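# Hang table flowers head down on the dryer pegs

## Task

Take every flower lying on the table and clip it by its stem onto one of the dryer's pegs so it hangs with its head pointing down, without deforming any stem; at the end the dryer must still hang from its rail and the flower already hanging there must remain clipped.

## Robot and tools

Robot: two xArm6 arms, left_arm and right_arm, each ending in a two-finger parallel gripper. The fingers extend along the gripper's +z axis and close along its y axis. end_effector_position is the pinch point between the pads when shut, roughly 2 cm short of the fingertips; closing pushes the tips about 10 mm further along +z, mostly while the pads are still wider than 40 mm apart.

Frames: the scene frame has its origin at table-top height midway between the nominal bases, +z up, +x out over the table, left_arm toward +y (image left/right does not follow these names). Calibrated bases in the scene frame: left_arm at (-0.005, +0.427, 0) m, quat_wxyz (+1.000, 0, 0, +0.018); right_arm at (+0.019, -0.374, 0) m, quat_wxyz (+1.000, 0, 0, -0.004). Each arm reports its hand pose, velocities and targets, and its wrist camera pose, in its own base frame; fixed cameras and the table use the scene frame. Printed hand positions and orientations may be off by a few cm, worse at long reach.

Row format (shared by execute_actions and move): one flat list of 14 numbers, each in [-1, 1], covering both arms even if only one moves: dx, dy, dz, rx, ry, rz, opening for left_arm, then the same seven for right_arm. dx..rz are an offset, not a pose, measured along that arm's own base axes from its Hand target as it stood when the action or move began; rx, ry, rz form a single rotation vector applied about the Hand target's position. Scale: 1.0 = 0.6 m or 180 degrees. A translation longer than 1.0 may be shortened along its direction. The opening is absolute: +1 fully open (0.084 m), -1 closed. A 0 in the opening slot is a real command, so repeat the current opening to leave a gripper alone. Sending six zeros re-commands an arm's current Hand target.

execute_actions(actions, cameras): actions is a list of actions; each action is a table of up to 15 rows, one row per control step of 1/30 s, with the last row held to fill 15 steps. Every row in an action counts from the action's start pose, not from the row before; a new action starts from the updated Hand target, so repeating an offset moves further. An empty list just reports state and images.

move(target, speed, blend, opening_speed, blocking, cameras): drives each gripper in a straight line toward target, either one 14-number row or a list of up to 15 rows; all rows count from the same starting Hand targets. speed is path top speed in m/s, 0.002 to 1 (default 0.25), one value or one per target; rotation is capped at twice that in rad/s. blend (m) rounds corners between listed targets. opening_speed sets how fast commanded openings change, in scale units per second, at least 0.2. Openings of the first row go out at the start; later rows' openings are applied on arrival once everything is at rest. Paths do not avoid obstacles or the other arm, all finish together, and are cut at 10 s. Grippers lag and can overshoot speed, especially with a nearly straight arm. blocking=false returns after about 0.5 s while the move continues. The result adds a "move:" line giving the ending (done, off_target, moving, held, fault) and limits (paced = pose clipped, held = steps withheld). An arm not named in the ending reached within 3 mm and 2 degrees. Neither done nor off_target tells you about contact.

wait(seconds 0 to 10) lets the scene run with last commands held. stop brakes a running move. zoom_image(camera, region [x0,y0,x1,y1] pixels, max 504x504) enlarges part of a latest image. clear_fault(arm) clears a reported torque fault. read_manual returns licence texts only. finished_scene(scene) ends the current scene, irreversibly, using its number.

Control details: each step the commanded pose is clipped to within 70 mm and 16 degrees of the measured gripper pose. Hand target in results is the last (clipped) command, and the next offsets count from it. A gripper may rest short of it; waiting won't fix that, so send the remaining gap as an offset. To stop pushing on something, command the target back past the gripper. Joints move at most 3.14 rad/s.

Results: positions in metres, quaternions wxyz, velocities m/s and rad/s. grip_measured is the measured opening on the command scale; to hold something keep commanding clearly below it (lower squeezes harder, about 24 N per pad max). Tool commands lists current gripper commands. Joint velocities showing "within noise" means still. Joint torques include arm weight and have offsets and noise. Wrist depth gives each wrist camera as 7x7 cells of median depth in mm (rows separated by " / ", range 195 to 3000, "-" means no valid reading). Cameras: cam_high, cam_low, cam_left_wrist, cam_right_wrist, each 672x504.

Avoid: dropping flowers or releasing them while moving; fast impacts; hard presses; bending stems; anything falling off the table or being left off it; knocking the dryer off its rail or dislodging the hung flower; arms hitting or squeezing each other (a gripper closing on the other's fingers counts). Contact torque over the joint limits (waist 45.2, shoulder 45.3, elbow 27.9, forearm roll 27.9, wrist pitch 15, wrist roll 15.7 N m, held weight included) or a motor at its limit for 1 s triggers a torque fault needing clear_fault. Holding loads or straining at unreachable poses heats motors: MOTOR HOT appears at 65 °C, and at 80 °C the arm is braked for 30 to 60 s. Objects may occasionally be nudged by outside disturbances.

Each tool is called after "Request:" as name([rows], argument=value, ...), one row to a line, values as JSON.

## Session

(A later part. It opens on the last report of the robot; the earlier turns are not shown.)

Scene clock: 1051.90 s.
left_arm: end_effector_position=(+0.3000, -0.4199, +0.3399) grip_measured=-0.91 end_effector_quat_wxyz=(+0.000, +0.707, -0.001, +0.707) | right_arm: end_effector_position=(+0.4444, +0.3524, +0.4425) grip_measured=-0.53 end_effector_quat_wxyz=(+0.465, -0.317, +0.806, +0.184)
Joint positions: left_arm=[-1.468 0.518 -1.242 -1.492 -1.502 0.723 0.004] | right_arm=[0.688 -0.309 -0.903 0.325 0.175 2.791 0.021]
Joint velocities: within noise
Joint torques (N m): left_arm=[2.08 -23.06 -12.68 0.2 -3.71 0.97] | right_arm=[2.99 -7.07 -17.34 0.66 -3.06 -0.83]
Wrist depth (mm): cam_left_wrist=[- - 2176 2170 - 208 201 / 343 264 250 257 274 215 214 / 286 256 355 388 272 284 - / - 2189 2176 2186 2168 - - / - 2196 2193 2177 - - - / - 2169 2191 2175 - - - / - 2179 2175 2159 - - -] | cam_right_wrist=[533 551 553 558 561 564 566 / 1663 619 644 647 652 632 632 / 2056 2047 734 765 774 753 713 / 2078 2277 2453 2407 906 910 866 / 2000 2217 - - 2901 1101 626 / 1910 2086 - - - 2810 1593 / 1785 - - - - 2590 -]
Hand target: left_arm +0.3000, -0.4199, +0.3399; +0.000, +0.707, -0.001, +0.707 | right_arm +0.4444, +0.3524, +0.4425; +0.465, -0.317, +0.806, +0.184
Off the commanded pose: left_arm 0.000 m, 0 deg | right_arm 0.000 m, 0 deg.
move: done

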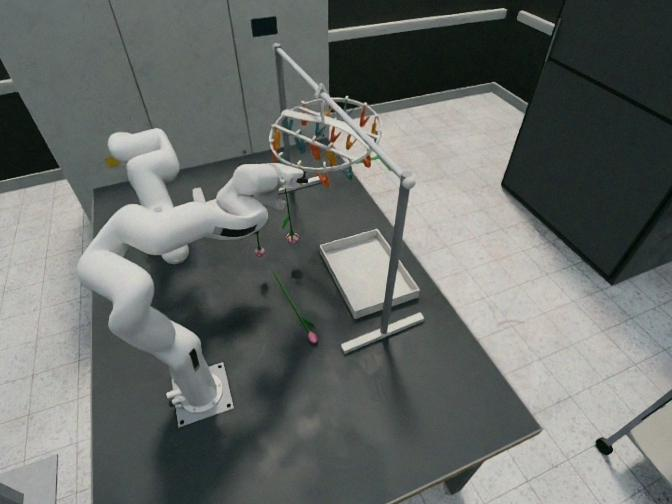

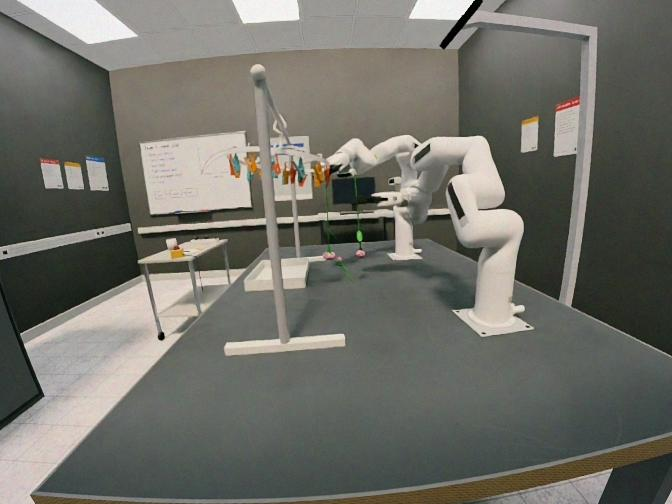

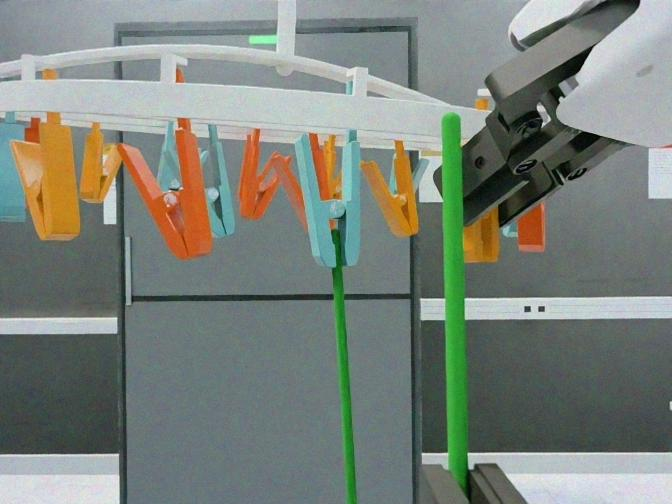

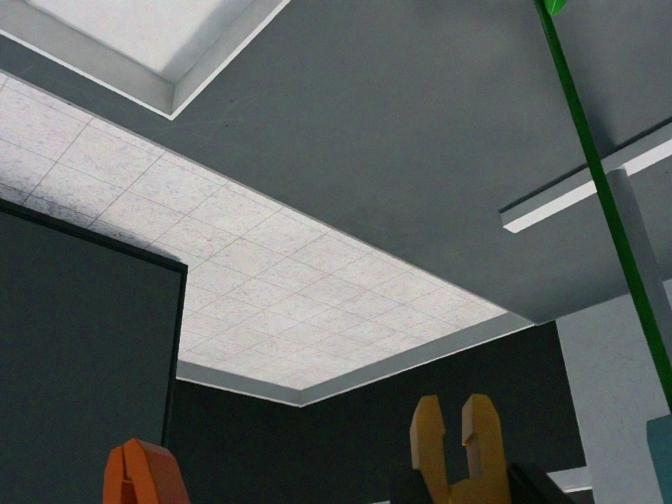

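Request:
move(target=[0,0,0,0,0,0,-1,0,0,0,0,0,0,-1], opening_speed=0.25, cameras=["cam_right_wrist", "cam_left_wrist"])

Request:
zoom_image(camera="cam_right_wrist", region=[350, 352, 552, 504])

Request:
zoom_image(camera="cam_left_wrist", region=[420, 130, 546, 270])

Scene clock: 1062.67 s.
left_arm: end_effector_position=(+0.3000, -0.4199, +0.3399) grip_measured=-0.91 end_effector_quat_wxyz=(+0.000, +0.707, -0.001, +0.707) | right_arm: end_effector_position=(+0.4444, +0.3524, +0.4425) grip_measured=-0.53 end_effector_quat_wxyz=(+0.465, -0.317, +0.806, +0.184)
Joint positions: left_arm=[-1.468 0.518 -1.242 -1.492 -1.502 0.723 0.004] | right_arm=[0.688 -0.309 -0.903 0.325 0.175 2.791 0.021]
Joint velocities: within noise
Joint torques (N m): left_arm=[1.82 -23.25 -12.87 0.37 -3.71 1] | right_arm=[1.66 -7.51 -17.17 0.63 -2.67 -0.29]
Wrist depth (mm): cam_left_wrist=[- - 2175 2177 - 209 201 / 343 264 250 257 273 215 214 / 286 256 356 388 272 284 - / - 2179 2166 2167 2170 - - / - 2180 2207 2165 - - - / - 2197 2183 2184 - - - / - 2196 2192 2179 - - -] | cam_right_wrist=[530 552 554 561 565 563 567 / 1658 616 644 648 652 631 632 / 2031 2088 735 767 776 777 712 / 2061 2287 2440 2444 903 912 867 / 2019 2217 - - 2964 1091 628 / 1899 2074 - - - 2765 1561 / 1784 - - - - 2590 -]
Hand target: left_arm +0.3000, -0.4199, +0.3399; +0.000, +0.707, -0.001, +0.707 | right_arm +0.4444, +0.3524, +0.4425; +0.465, -0.317, +0.806, +0.184
Off the commanded pose: left_arm 0.000 m, 0 deg | right_arm 0.000 m, 0 deg.
move: done
Images, in order (width x height): cam_left_wrist 672x504, cam_right_wrist 672x504.

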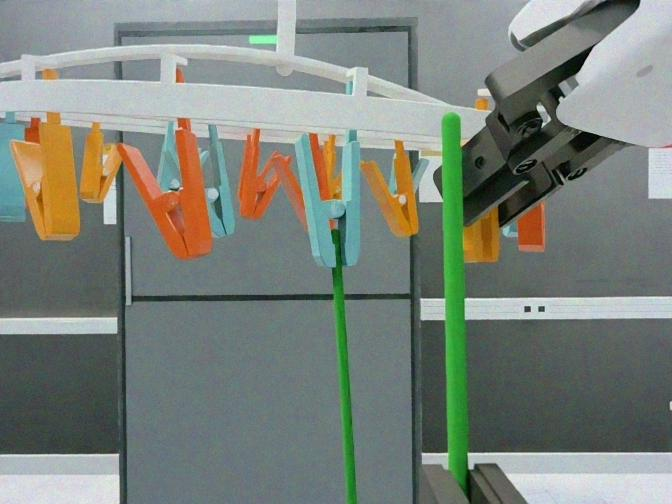

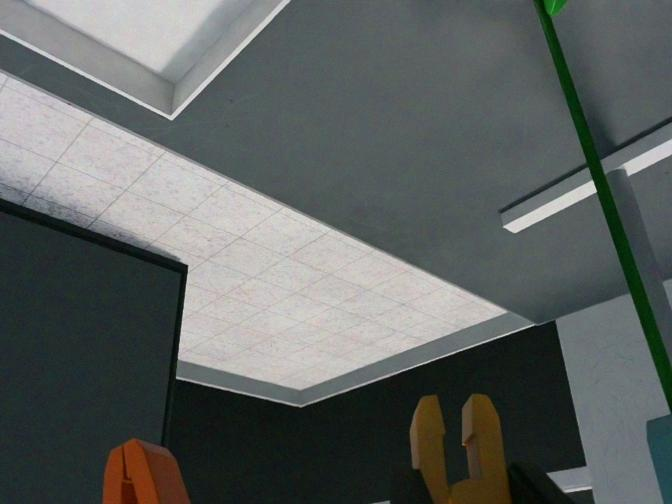

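Scaled by 2.495 from the camera's 672x504 image, which has a finer 960x720 frame.

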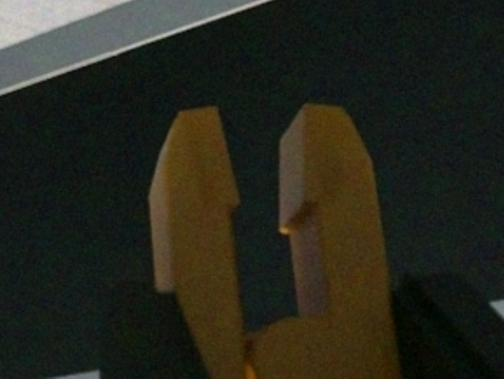

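Scaled by 3.600 from the camera's 672x504 image, which has a finer 960x720 frame.

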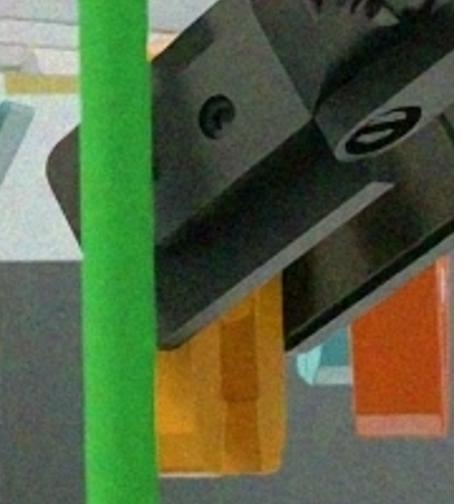

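Request:
move(target=[0.142,-0.078,-0.089,0,0,0,-1,0,0,0,0,0,0,-0.8], speed=0.1)

Request:
zoom_image(camera="cam_left_wrist", region=[370, 100, 572, 250])

Request:
zoom_image(camera="cam_right_wrist", region=[300, 252, 636, 504])

Scene clock: 1121.13 s.
left_arm: end_effector_position=(+0.3852, -0.4667, +0.2866) grip_measured=-0.91 end_effector_quat_wxyz=(+0.000, +0.707, -0.001, +0.707) | right_arm: end_effector_position=(+0.4444, +0.3524, +0.4425) grip_measured=-0.53 end_effector_quat_wxyz=(+0.465, -0.317, +0.806, +0.184)
Joint positions: left_arm=[-1.318 0.807 -1.568 -1.385 -1.397 0.745 0.004] | right_arm=[0.688 -0.309 -0.903 0.325 0.175 2.791 0.021]
Joint velocities: within noise
Joint torques (N m): left_arm=[4.39 -26.26 -18.9 0.33 0.23 1.1] | right_arm=[0.24 -7.75 -17.4 0.54 -2.24 0.2]
Wrist depth (mm): cam_left_wrist=[- - 400 - 209 - - / - 2096 407 468 421 - - / - 2098 2097 2095 - - - / - 2103 2070 2091 - - - / - 2104 2085 2079 - - - / - 2106 2089 2106 - - - / - 2107 2091 2080 - 2905 -] | cam_right_wrist=[533 552 552 561 564 565 567 / 1672 618 644 650 653 633 655 / 2039 2046 735 739 776 777 735 / 2060 2262 2398 2630 900 907 917 / 1999 2220 - - 2939 1089 627 / 1916 2090 - - - 2852 1572 / 1795 - - - - 2530 -]
Hand target: left_arm +0.3852, -0.4667, +0.2865; +0.000, +0.707, -0.001, +0.707 | right_arm +0.4444, +0.3524, +0.4425; +0.465, -0.317, +0.806, +0.184
Off the commanded pose: left_arm 0.000 m, 0 deg | right_arm 0.000 m, 0 deg.
move: done

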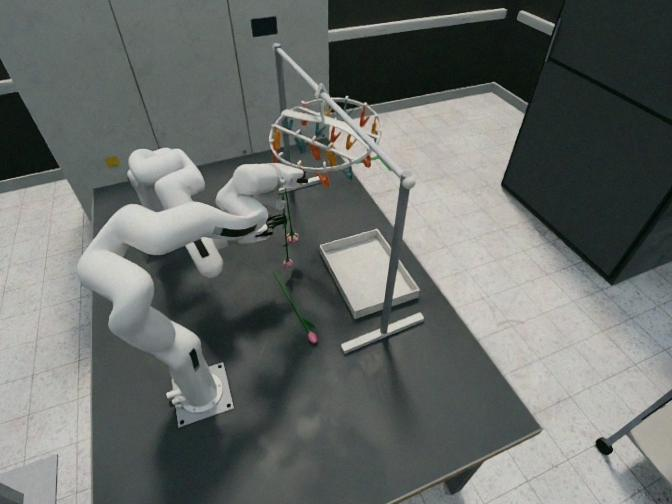

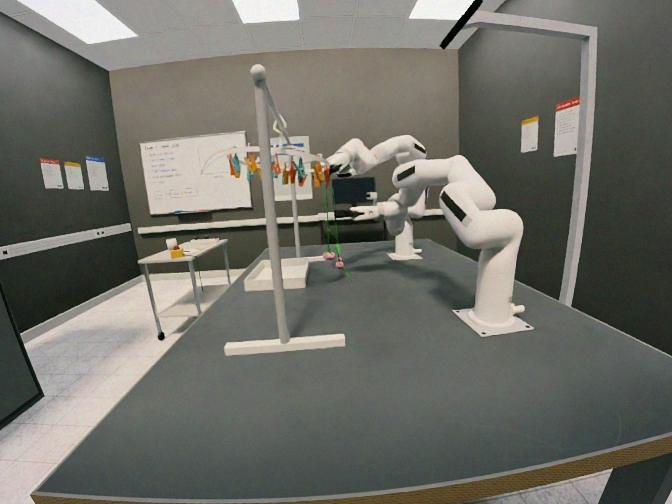

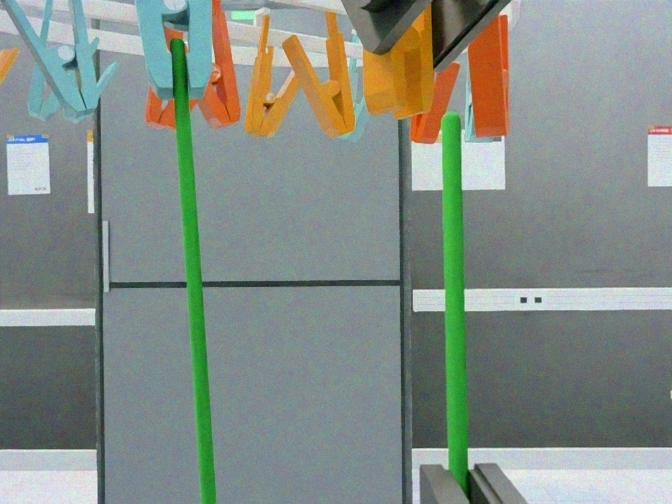

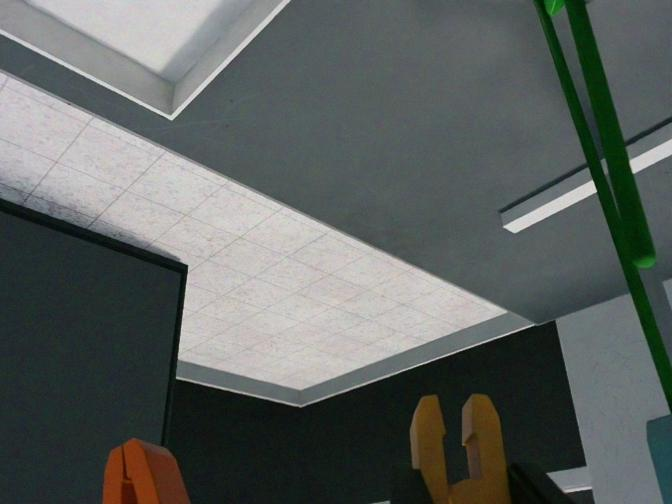

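Scaled by 2.495 from the camera's 672x504 image, which has a finer 960x720 frame.

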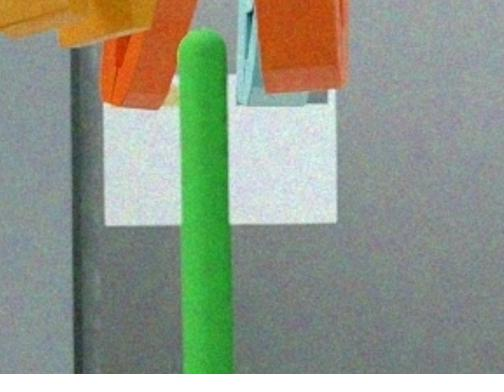

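Scaled by 1.500 from the camera's 672x504 image, which has a finer 960x720 frame.

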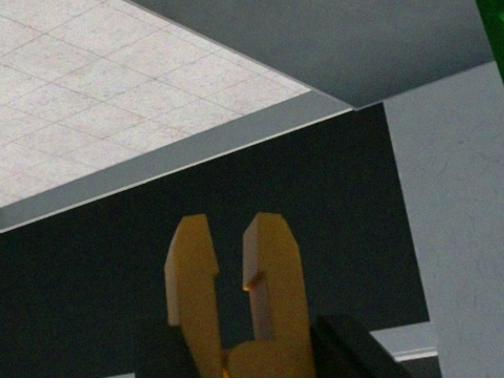

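Request:
zoom_image(camera="cam_right_wrist", region=[572, 180, 672, 300])

Request:
zoom_image(camera="cam_left_wrist", region=[340, 0, 508, 150])

Scaled by 4.200 from the camera's 672x504 image, which has a finer 960x720 frame.

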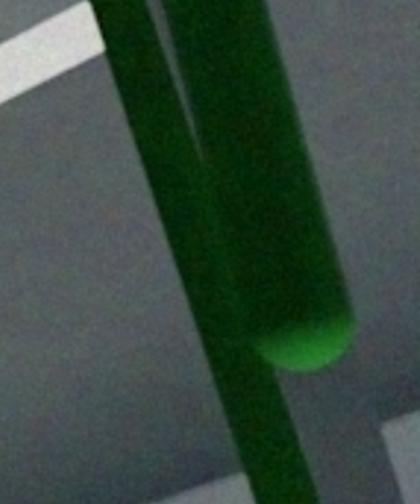

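Scaled by 3.000 from the camera's 672x504 image, which has a finer 960x720 frame.

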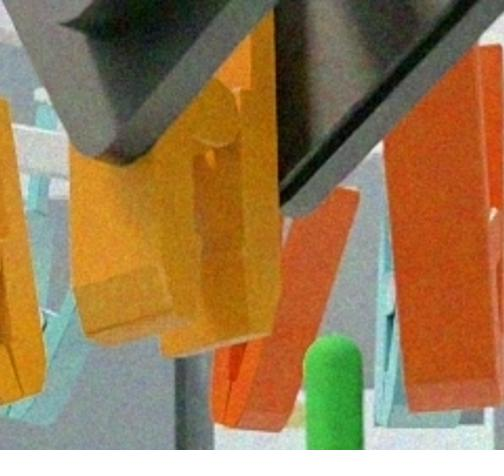

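Request:
move(target=[0.095,0.0093,0,0,0,0,-1,0,0,0,0,0,0,-0.8], speed=0.06)

Request:
zoom_image(camera="cam_left_wrist", region=[370, 0, 538, 150])

Request:
zoom_image(camera="cam_right_wrist", region=[350, 302, 602, 504])

Scene clock: 1170.93 s.
left_arm: end_effector_position=(+0.4421, -0.4611, +0.2865) grip_measured=-0.91 end_effector_quat_wxyz=(+0.000, +0.707, -0.001, +0.707) | right_arm: end_effector_position=(+0.4444, +0.3524, +0.4425) grip_measured=-0.53 end_effector_quat_wxyz=(+0.465, -0.317, +0.806, +0.184)
Joint positions: left_arm=[-1.215 0.846 -1.643 -1.316 -1.319 0.765 0.004] | right_arm=[0.688 -0.309 -0.903 0.325 0.175 2.791 0.021]
Joint velocities: within noise
Joint torques (N m): left_arm=[4.1 -27.04 -19.46 4.26 0.45 1.14] | right_arm=[-1.2 -8.2 -17.23 0.56 -2.01 0.78]
Wrist depth (mm): cam_left_wrist=[401 237 249 - - 2992 - / - 2043 443 416 - 2981 - / - 2030 2018 2047 - - 2989 / - 2028 2031 2029 - - - / - 2042 2032 2046 2993 - 2972 / - 2046 2031 2030 - - - / - 2043 2067 2027 - 2915 -] | cam_right_wrist=[531 552 553 - 204 - 586 / 1659 619 646 674 205 631 633 / 2032 2067 735 769 777 776 715 / 2087 2271 2418 2395 908 909 862 / 1990 2232 2870 - 2930 1093 628 / 1905 2092 - - - 2787 1575 / 1819 - - - - 2578 -]
Hand target: left_arm +0.4422, -0.4611, +0.2865; +0.000, +0.707, -0.001, +0.707 | right_arm +0.4444, +0.3524, +0.4425; +0.465, -0.317, +0.806, +0.184
Off the commanded pose: left_arm 0.000 m, 0 deg | right_arm 0.000 m, 0 deg.
move: done

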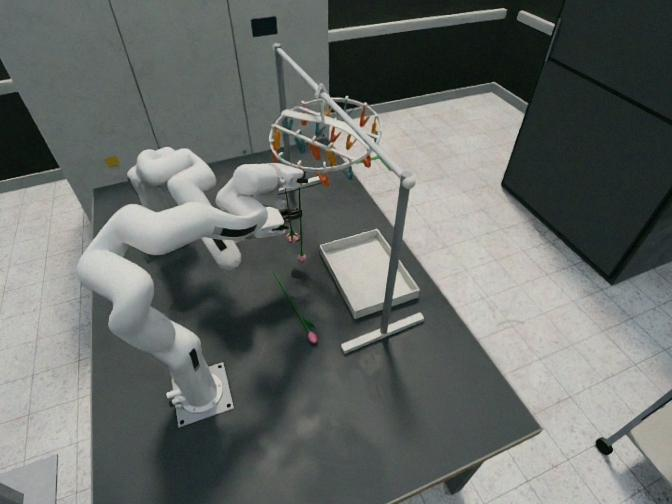

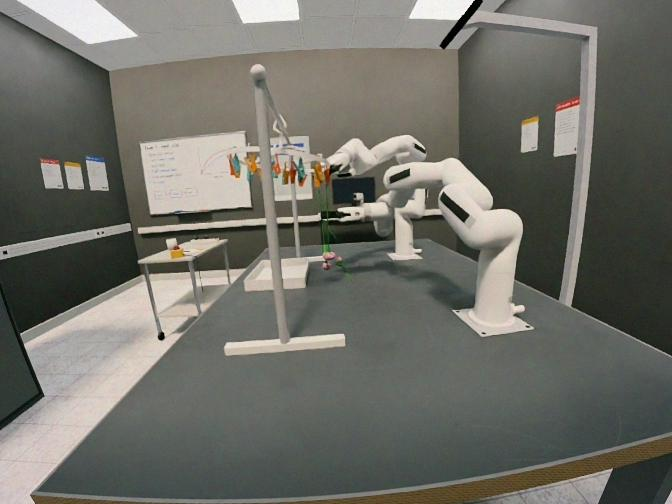

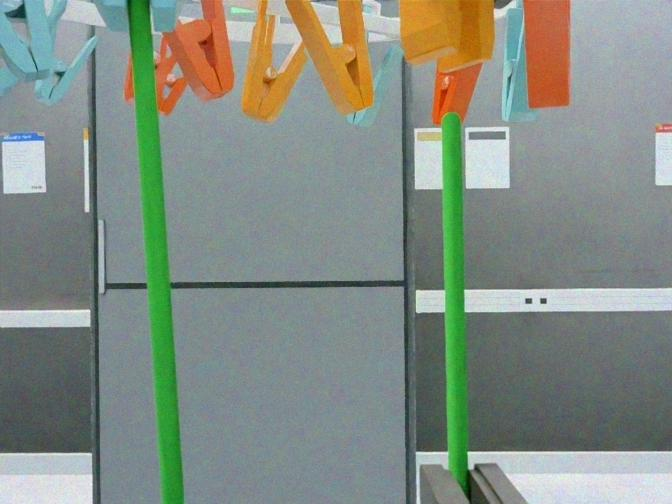

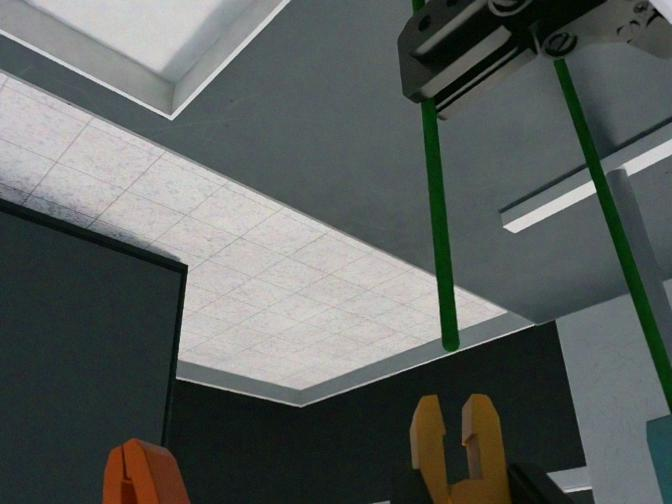

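Scaled by 3.000 from the camera's 672x504 image, which has a finer 960x720 frame.

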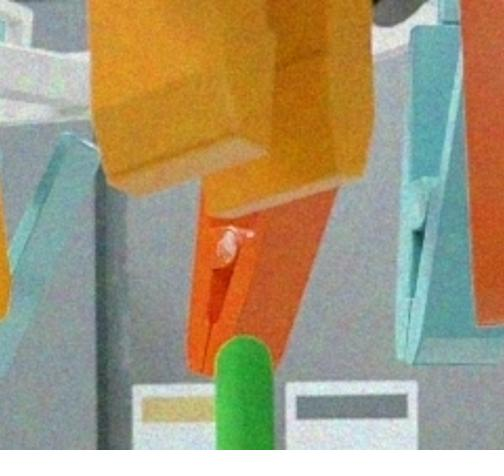

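Scaled by 2.000 from the camera's 672x504 image, which has a finer 960x720 frame.

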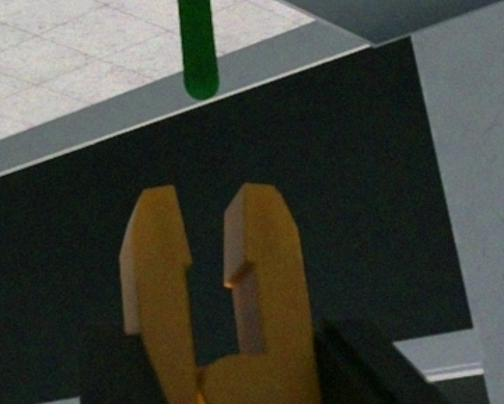

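Request:
move(target=[0.002,0.0003,0.0233,0,0,0,-1,0,0,0,0,0,0,-0.8], speed=0.03, cameras=["cam_left_wrist", "cam_right_wrist"])

Request:
zoom_image(camera="cam_right_wrist", region=[350, 302, 602, 504])

Request:
zoom_image(camera="cam_left_wrist", region=[370, 0, 538, 150])

Scene clock: 1226.97 s.
left_arm: end_effector_position=(+0.4434, -0.4610, +0.3004) grip_measured=-0.91 end_effector_quat_wxyz=(+0.000, +0.707, -0.001, +0.707) | right_arm: end_effector_position=(+0.4444, +0.3524, +0.4425) grip_measured=-0.53 end_effector_quat_wxyz=(+0.465, -0.317, +0.806, +0.184)
Joint positions: left_arm=[-1.214 0.822 -1.65 -1.323 -1.31 0.796 0.004] | right_arm=[0.688 -0.309 -0.903 0.325 0.175 2.791 0.021]
Joint velocities: within noise
Joint torques (N m): left_arm=[4.38 -42.5 -19.4 -0.53 0.42 1.55] | right_arm=[-2.61 -8.51 -17.19 0.38 -1.64 0.96]
Wrist depth (mm): cam_left_wrist=[- 333 242 - - - - / - 318 349 - - 2994 - / - 2040 2022 2034 2984 - - / - 2022 2027 2013 - - - / - 2030 2028 2012 2955 - 2995 / - 2039 2023 2030 - 2998 2998 / - 2041 2038 2032 2996 2957 -] | cam_right_wrist=[531 553 551 - - - - / 1645 617 644 - 202 655 656 / 2042 2052 735 771 777 777 716 / 2069 2267 2392 2443 909 910 868 / 2002 2238 2845 - 2940 1097 627 / 1903 2069 - - - 2829 1581 / 1799 - - - - 2651 -]
Hand target: left_arm +0.4434, -0.4610, +0.3005; +0.000, +0.707, -0.001, +0.707 | right_arm +0.4444, +0.3524, +0.4425; +0.465, -0.317, +0.806, +0.184
Off the commanded pose: left_arm 0.000 m, 0 deg | right_arm 0.000 m, 0 deg.
move: done
Images, in order (width x height): cam_left_wrist 672x504, cam_right_wrist 672x504.

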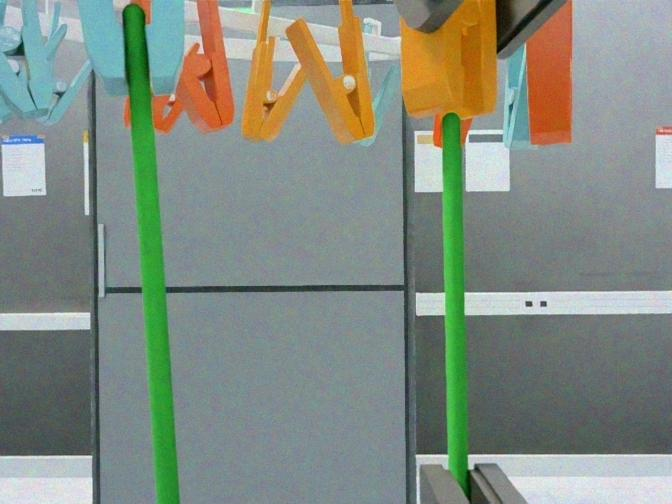

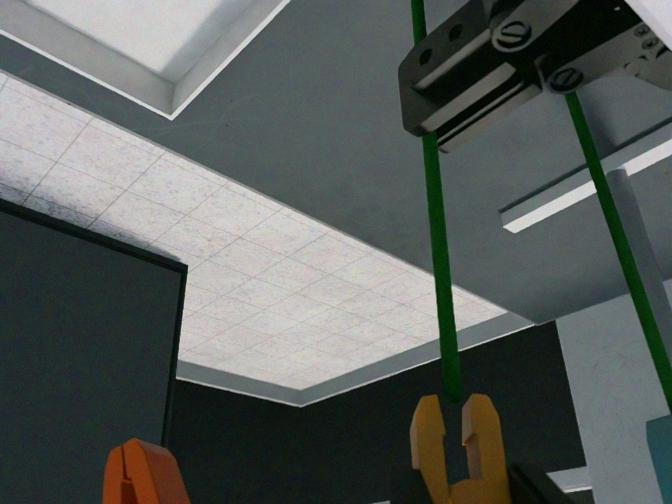

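Scaled by 2.000 from the camera's 672x504 image, which has a finer 960x720 frame.

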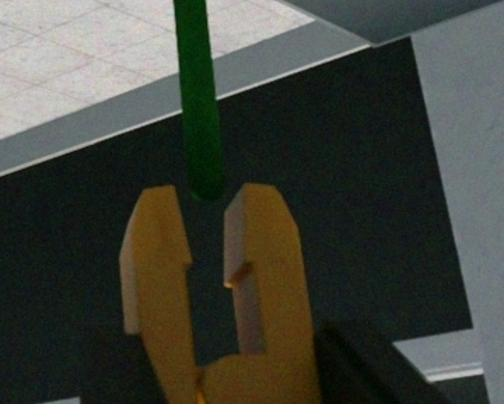

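Scaled by 3.000 from the camera's 672x504 image, which has a finer 960x720 frame.

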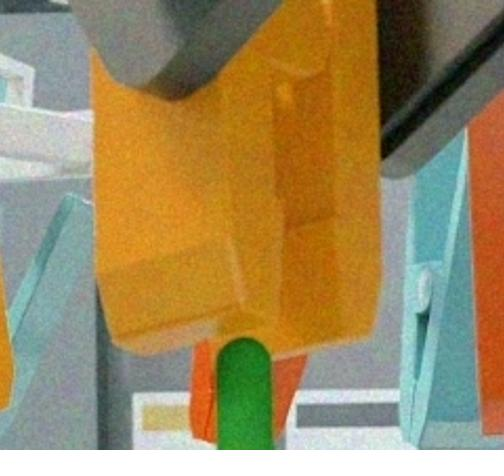

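Request:
move(target=[0,0,0.02,0,0,0,-1,0,0,0,0,0,0,-0.8], speed=0.03, cameras=["cam_left_wrist", "cam_right_wrist"])

Request:
zoom_image(camera="cam_right_wrist", region=[350, 302, 602, 504])

Request:
zoom_image(camera="cam_left_wrist", region=[370, 0, 538, 150])

Scene clock: 1241.20 s.
left_arm: end_effector_position=(+0.4434, -0.4610, +0.3124) grip_measured=-0.91 end_effector_quat_wxyz=(+0.000, +0.707, -0.001, +0.707) | right_arm: end_effector_position=(+0.4444, +0.3524, +0.4425) grip_measured=-0.53 end_effector_quat_wxyz=(+0.465, -0.317, +0.806, +0.184)
Joint positions: left_arm=[-1.215 0.801 -1.656 -1.331 -1.304 0.824 0.004] | right_arm=[0.688 -0.309 -0.903 0.325 0.175 2.791 0.021]
Joint velocities: within noise
Joint torques (N m): left_arm=[-3.51 -43.06 -19.96 -0.49 0.39 1.41] | right_arm=[-2.86 -8.85 -17.24 0.12 -1.29 1.01]
Wrist depth (mm): cam_left_wrist=[- 338 240 - - - - / - - 245 - - - - / - 2029 2038 2027 - - - / - 2045 2036 2016 - 2999 - / - 2018 2026 2017 2986 - 2985 / - 2034 2042 2026 - - - / - 2054 2028 2019 - 2991 2990] | cam_right_wrist=[532 552 553 - - - - / 1652 619 649 - - - 675 / 2027 2053 735 774 778 780 714 / 2068 2264 2443 2434 905 911 869 / 2006 2263 2875 - 2915 1094 626 / 1905 2070 - - - 2779 1581 / 1793 - - - - 2581 -]
Hand target: left_arm +0.4434, -0.4610, +0.3125; +0.000, +0.707, -0.001, +0.707 | right_arm +0.4444, +0.3524, +0.4425; +0.465, -0.317, +0.806, +0.184
Off the commanded pose: left_arm 0.000 m, 0 deg | right_arm 0.000 m, 0 deg.
move: done
Images, in order (width x height): cam_left_wrist 672x504, cam_right_wrist 672x504.

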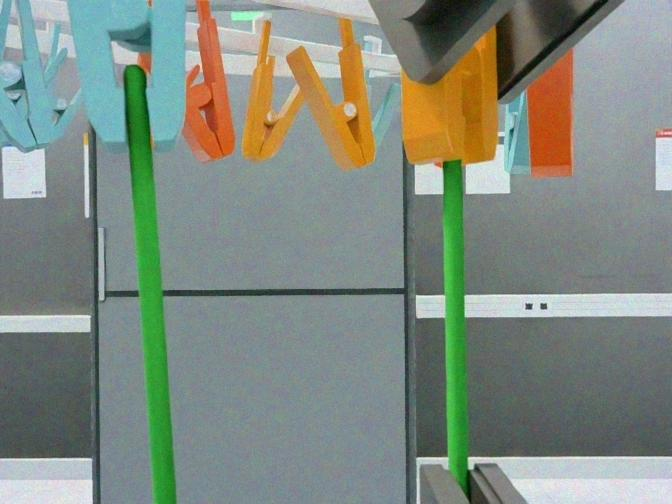

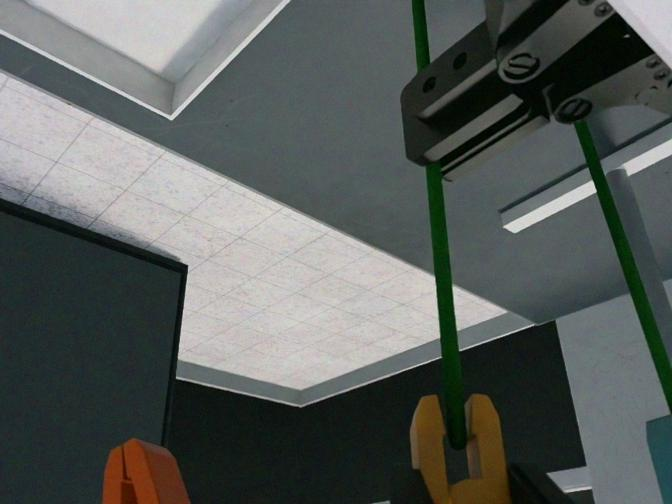

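Scaled by 2.000 from the camera's 672x504 image, which has a finer 960x720 frame.

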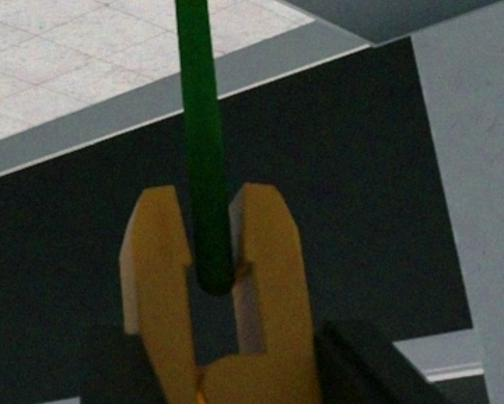

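Scaled by 3.000 from the camera's 672x504 image, which has a finer 960x720 frame.

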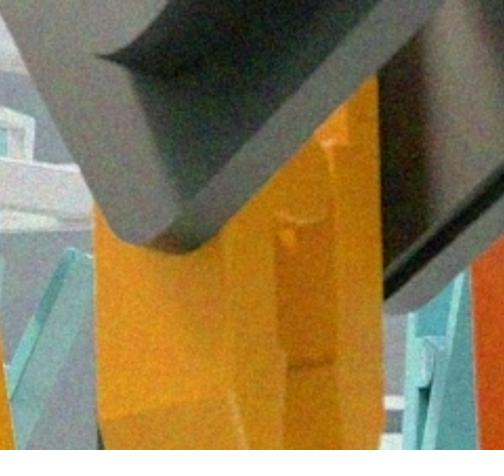

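Request:
move(target=[0,0,0.006,0,0,0,-1,0,0,0,0,0,0,-0.8], speed=0.03, cameras=["cam_left_wrist", "cam_right_wrist"])

Request:
zoom_image(camera="cam_right_wrist", region=[350, 302, 602, 504])

Scene clock: 1251.57 s.
left_arm: end_effector_position=(+0.4434, -0.4610, +0.3159) grip_measured=-0.91 end_effector_quat_wxyz=(+0.000, +0.707, -0.001, +0.707) | right_arm: end_effector_position=(+0.4444, +0.3524, +0.4425) grip_measured=-0.53 end_effector_quat_wxyz=(+0.465, -0.317, +0.806, +0.184)
Joint positions: left_arm=[-1.215 0.795 -1.659 -1.333 -1.302 0.832 0.004] | right_arm=[0.688 -0.309 -0.903 0.325 0.175 2.791 0.021]
Joint velocities: within noise
Joint torques (N m): left_arm=[-3.47 -42.72 -19.7 -0.67 0.39 1.26] | right_arm=[-2.77 -8.97 -17.24 0.16 -1.23 0.98]
Wrist depth (mm): cam_left_wrist=[- 340 239 - - - - / - - 243 - - - - / - 2031 2012 2027 - - - / - 2046 2035 2030 - - - / - 2049 2023 2037 - - - / - 2044 2049 2020 - 2985 - / - 2051 2047 2024 - 2987 -] | cam_right_wrist=[531 550 552 - - - - / 1650 618 644 - - - 682 / 2059 2059 732 771 812 779 715 / 2088 2282 2432 2488 902 912 870 / 1986 2219 2916 - 2903 1100 625 / 1890 2083 - - - 2815 1567 / 1791 - - - - 2576 -]
Hand target: left_arm +0.4434, -0.4610, +0.3161; +0.000, +0.707, -0.001, +0.707 | right_arm +0.4444, +0.3524, +0.4425; +0.465, -0.317, +0.806, +0.184
Off the commanded pose: left_arm 0.000 m, 0 deg | right_arm 0.000 m, 0 deg.
move: done
Images, in order (width x height): cam_left_wrist 672x504, cam_right_wrist 672x504.

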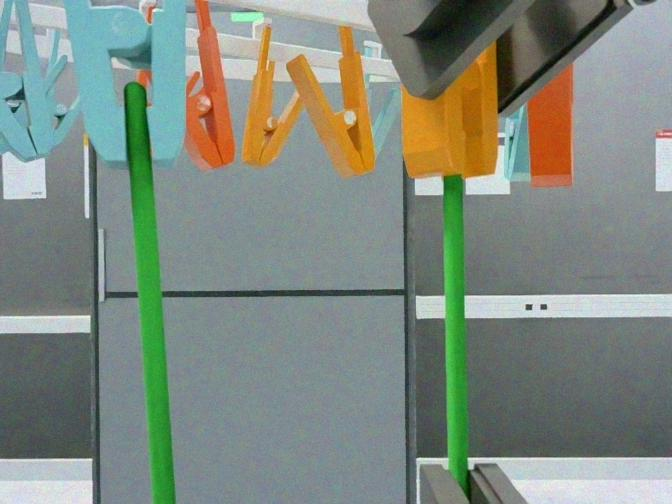

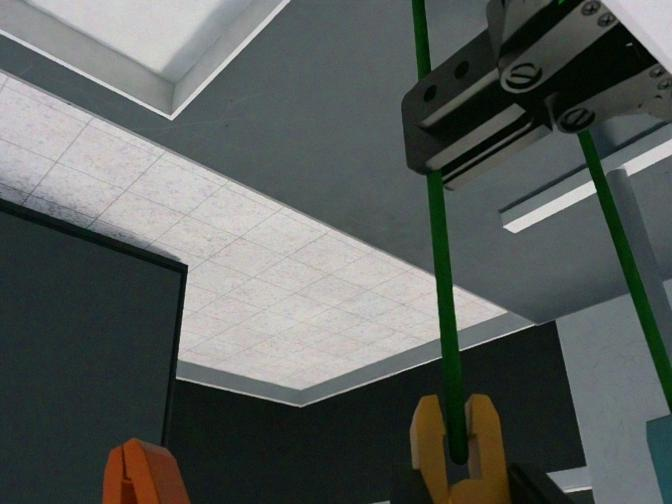

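Scaled by 2.000 from the camera's 672x504 image, which has a finer 960x720 frame.

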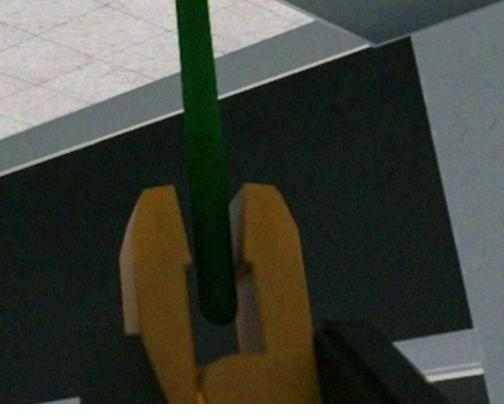

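Request:
move(target=[0,0,0,0,0,0,-1,0,0,0,0,0,0,-0.1], opening_speed=0.2, cameras=["cam_left_wrist", "cam_right_wrist"])

Request:
zoom_image(camera="cam_right_wrist", region=[350, 302, 602, 504])

Scene clock: 1265.20 s.
left_arm: end_effector_position=(+0.4434, -0.4610, +0.3161) grip_measured=-0.91 end_effector_quat_wxyz=(+0.000, +0.707, -0.001, +0.707) | right_arm: end_effector_position=(+0.4444, +0.3524, +0.4425) grip_measured=-0.11 end_effector_quat_wxyz=(+0.465, -0.317, +0.806, +0.184)
Joint positions: left_arm=[-1.215 0.795 -1.659 -1.333 -1.302 0.832 0.004] | right_arm=[0.688 -0.309 -0.903 0.325 0.175 2.791 0.039]
Joint velocities: within noise
Joint torques (N m): left_arm=[-2.63 -40.86 -16.57 -0.39 -0.92 1.24] | right_arm=[-2.89 -9.51 -17.3 -0.32 -2.89 0.93]
Wrist depth (mm): cam_left_wrist=[- - - - - - 2986 / - 240 245 - - - 2986 / - 2032 2047 2018 - - - / - 2041 2025 2023 - - 2990 / - 2032 2037 2017 - 2994 2976 / - 2030 2048 2020 - - - / - 2026 2051 2020 - - 2979] | cam_right_wrist=[531 551 552 - - - - / 1677 617 645 - - - 684 / 2041 2077 732 773 817 776 718 / 2074 2279 2425 2403 907 915 868 / 1979 2217 2907 - 2986 1088 1030 / 1912 2115 - - - 2830 1566 / 1777 2041 - - - 2597 -]
Hand target: left_arm +0.4434, -0.4610, +0.3161; +0.000, +0.707, -0.001, +0.707 | right_arm +0.4444, +0.3524, +0.4425; +0.465, -0.317, +0.806, +0.184
Off the commanded pose: left_arm 0.000 m, 0 deg | right_arm 0.000 m, 0 deg.
move: done
Images, in order (width x height): cam_left_wrist 672x504, cam_right_wrist 672x504.

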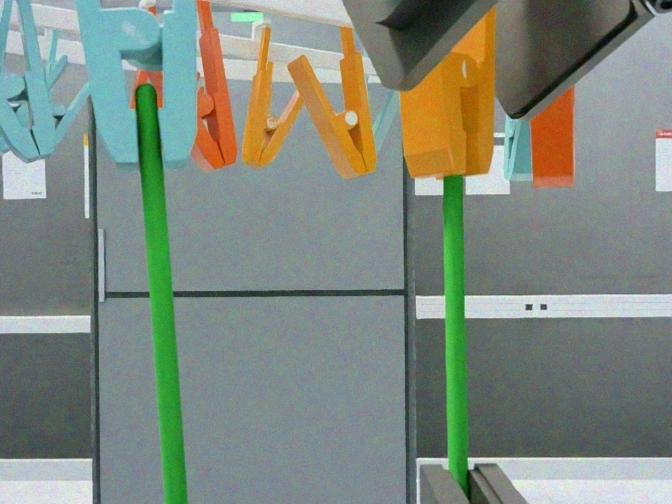

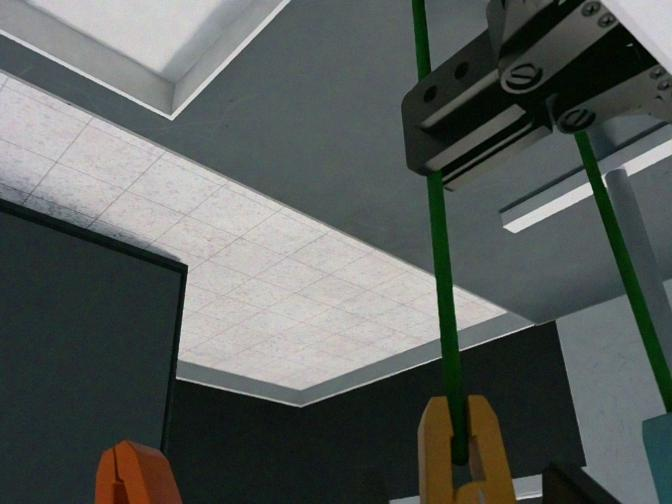

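Scaled by 2.000 from the camera's 672x504 image, which has a finer 960x720 frame.

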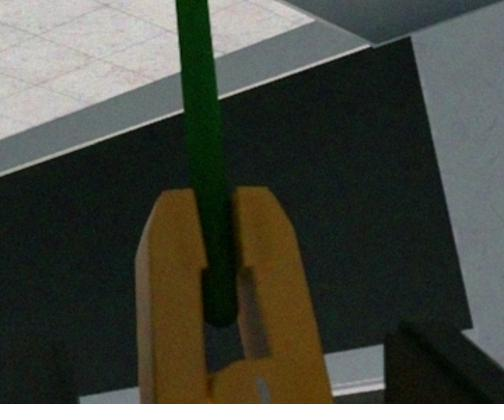

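Request:
move(target=[0,0,0,0,0,0,-0.55,0,0,0,0,0,0,-0.1], opening_speed=0.2, cameras=["cam_left_wrist", "cam_right_wrist", "cam_low"])

Request:
zoom_image(camera="cam_low", region=[260, 130, 440, 290])

Scene clock: 1276.73 s.
left_arm: end_effector_position=(+0.4434, -0.4610, +0.3161) grip_measured=-0.57 end_effector_quat_wxyz=(+0.000, +0.707, -0.001, +0.707) | right_arm: end_effector_position=(+0.4444, +0.3524, +0.4425) grip_measured=-0.11 end_effector_quat_wxyz=(+0.465, -0.317, +0.806, +0.184)
Joint positions: left_arm=[-1.215 0.795 -1.659 -1.333 -1.302 0.832 0.019] | right_arm=[0.688 -0.309 -0.903 0.325 0.175 2.791 0.039]
Joint velocities: within noise
Joint torques (N m): left_arm=[-2.15 -38.63 -16.21 0 -1.95 1.05] | right_arm=[-2.68 -10.04 -17.33 -0.53 -3.61 0.89]
Wrist depth (mm): cam_left_wrist=[406 343 - - - - 2975 / - - 248 - - 2983 - / - 2050 2010 2043 2980 - 2995 / - 2006 2015 2032 - - - / - 2051 2013 2006 - - - / - 2048 2054 2037 2997 2972 2983 / - 2035 2040 2030 - - -] | cam_right_wrist=[531 552 540 - - - - / 1659 614 644 - - - - / 2048 2047 768 737 708 778 715 / 2073 2290 2382 2458 905 912 864 / 1975 2225 - - 2923 1092 1024 / 1908 2099 - - - 2789 1579 / 1773 - - - - 2590 -]
Hand target: left_arm +0.4434, -0.4610, +0.3161; +0.000, +0.707, -0.001, +0.707 | right_arm +0.4444, +0.3524, +0.4425; +0.465, -0.317, +0.806, +0.184
Off the commanded pose: left_arm 0.000 m, 0 deg | right_arm 0.000 m, 0 deg.
move: done
Images, in order (width x height): cam_low 672x504, cam_left_wrist 672x504, cam_right_wrist 672x504.

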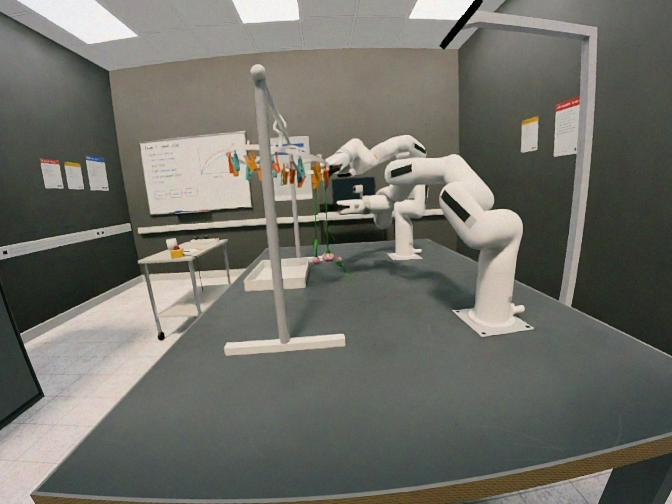

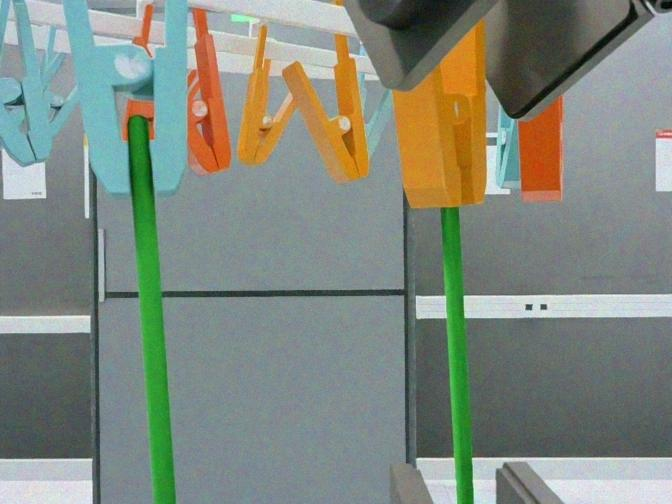

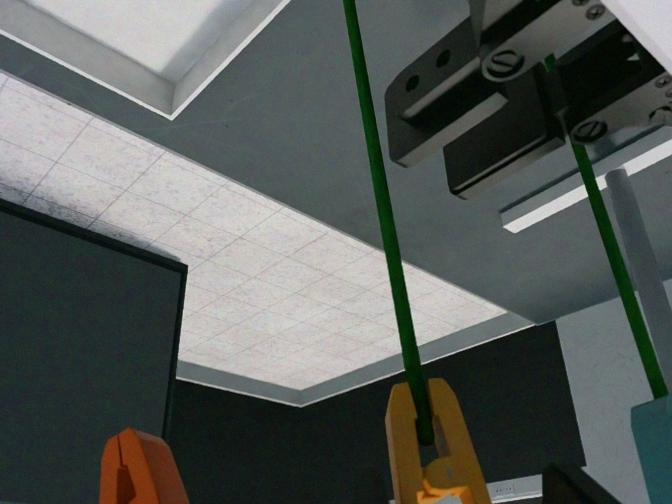

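Scaled by 2.800 from the camera's 672x504 image, which has a finer 960x720 frame.

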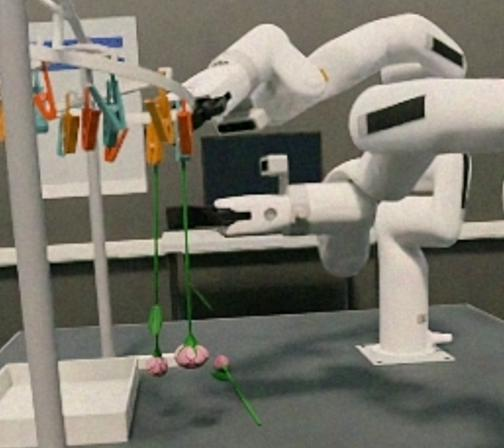

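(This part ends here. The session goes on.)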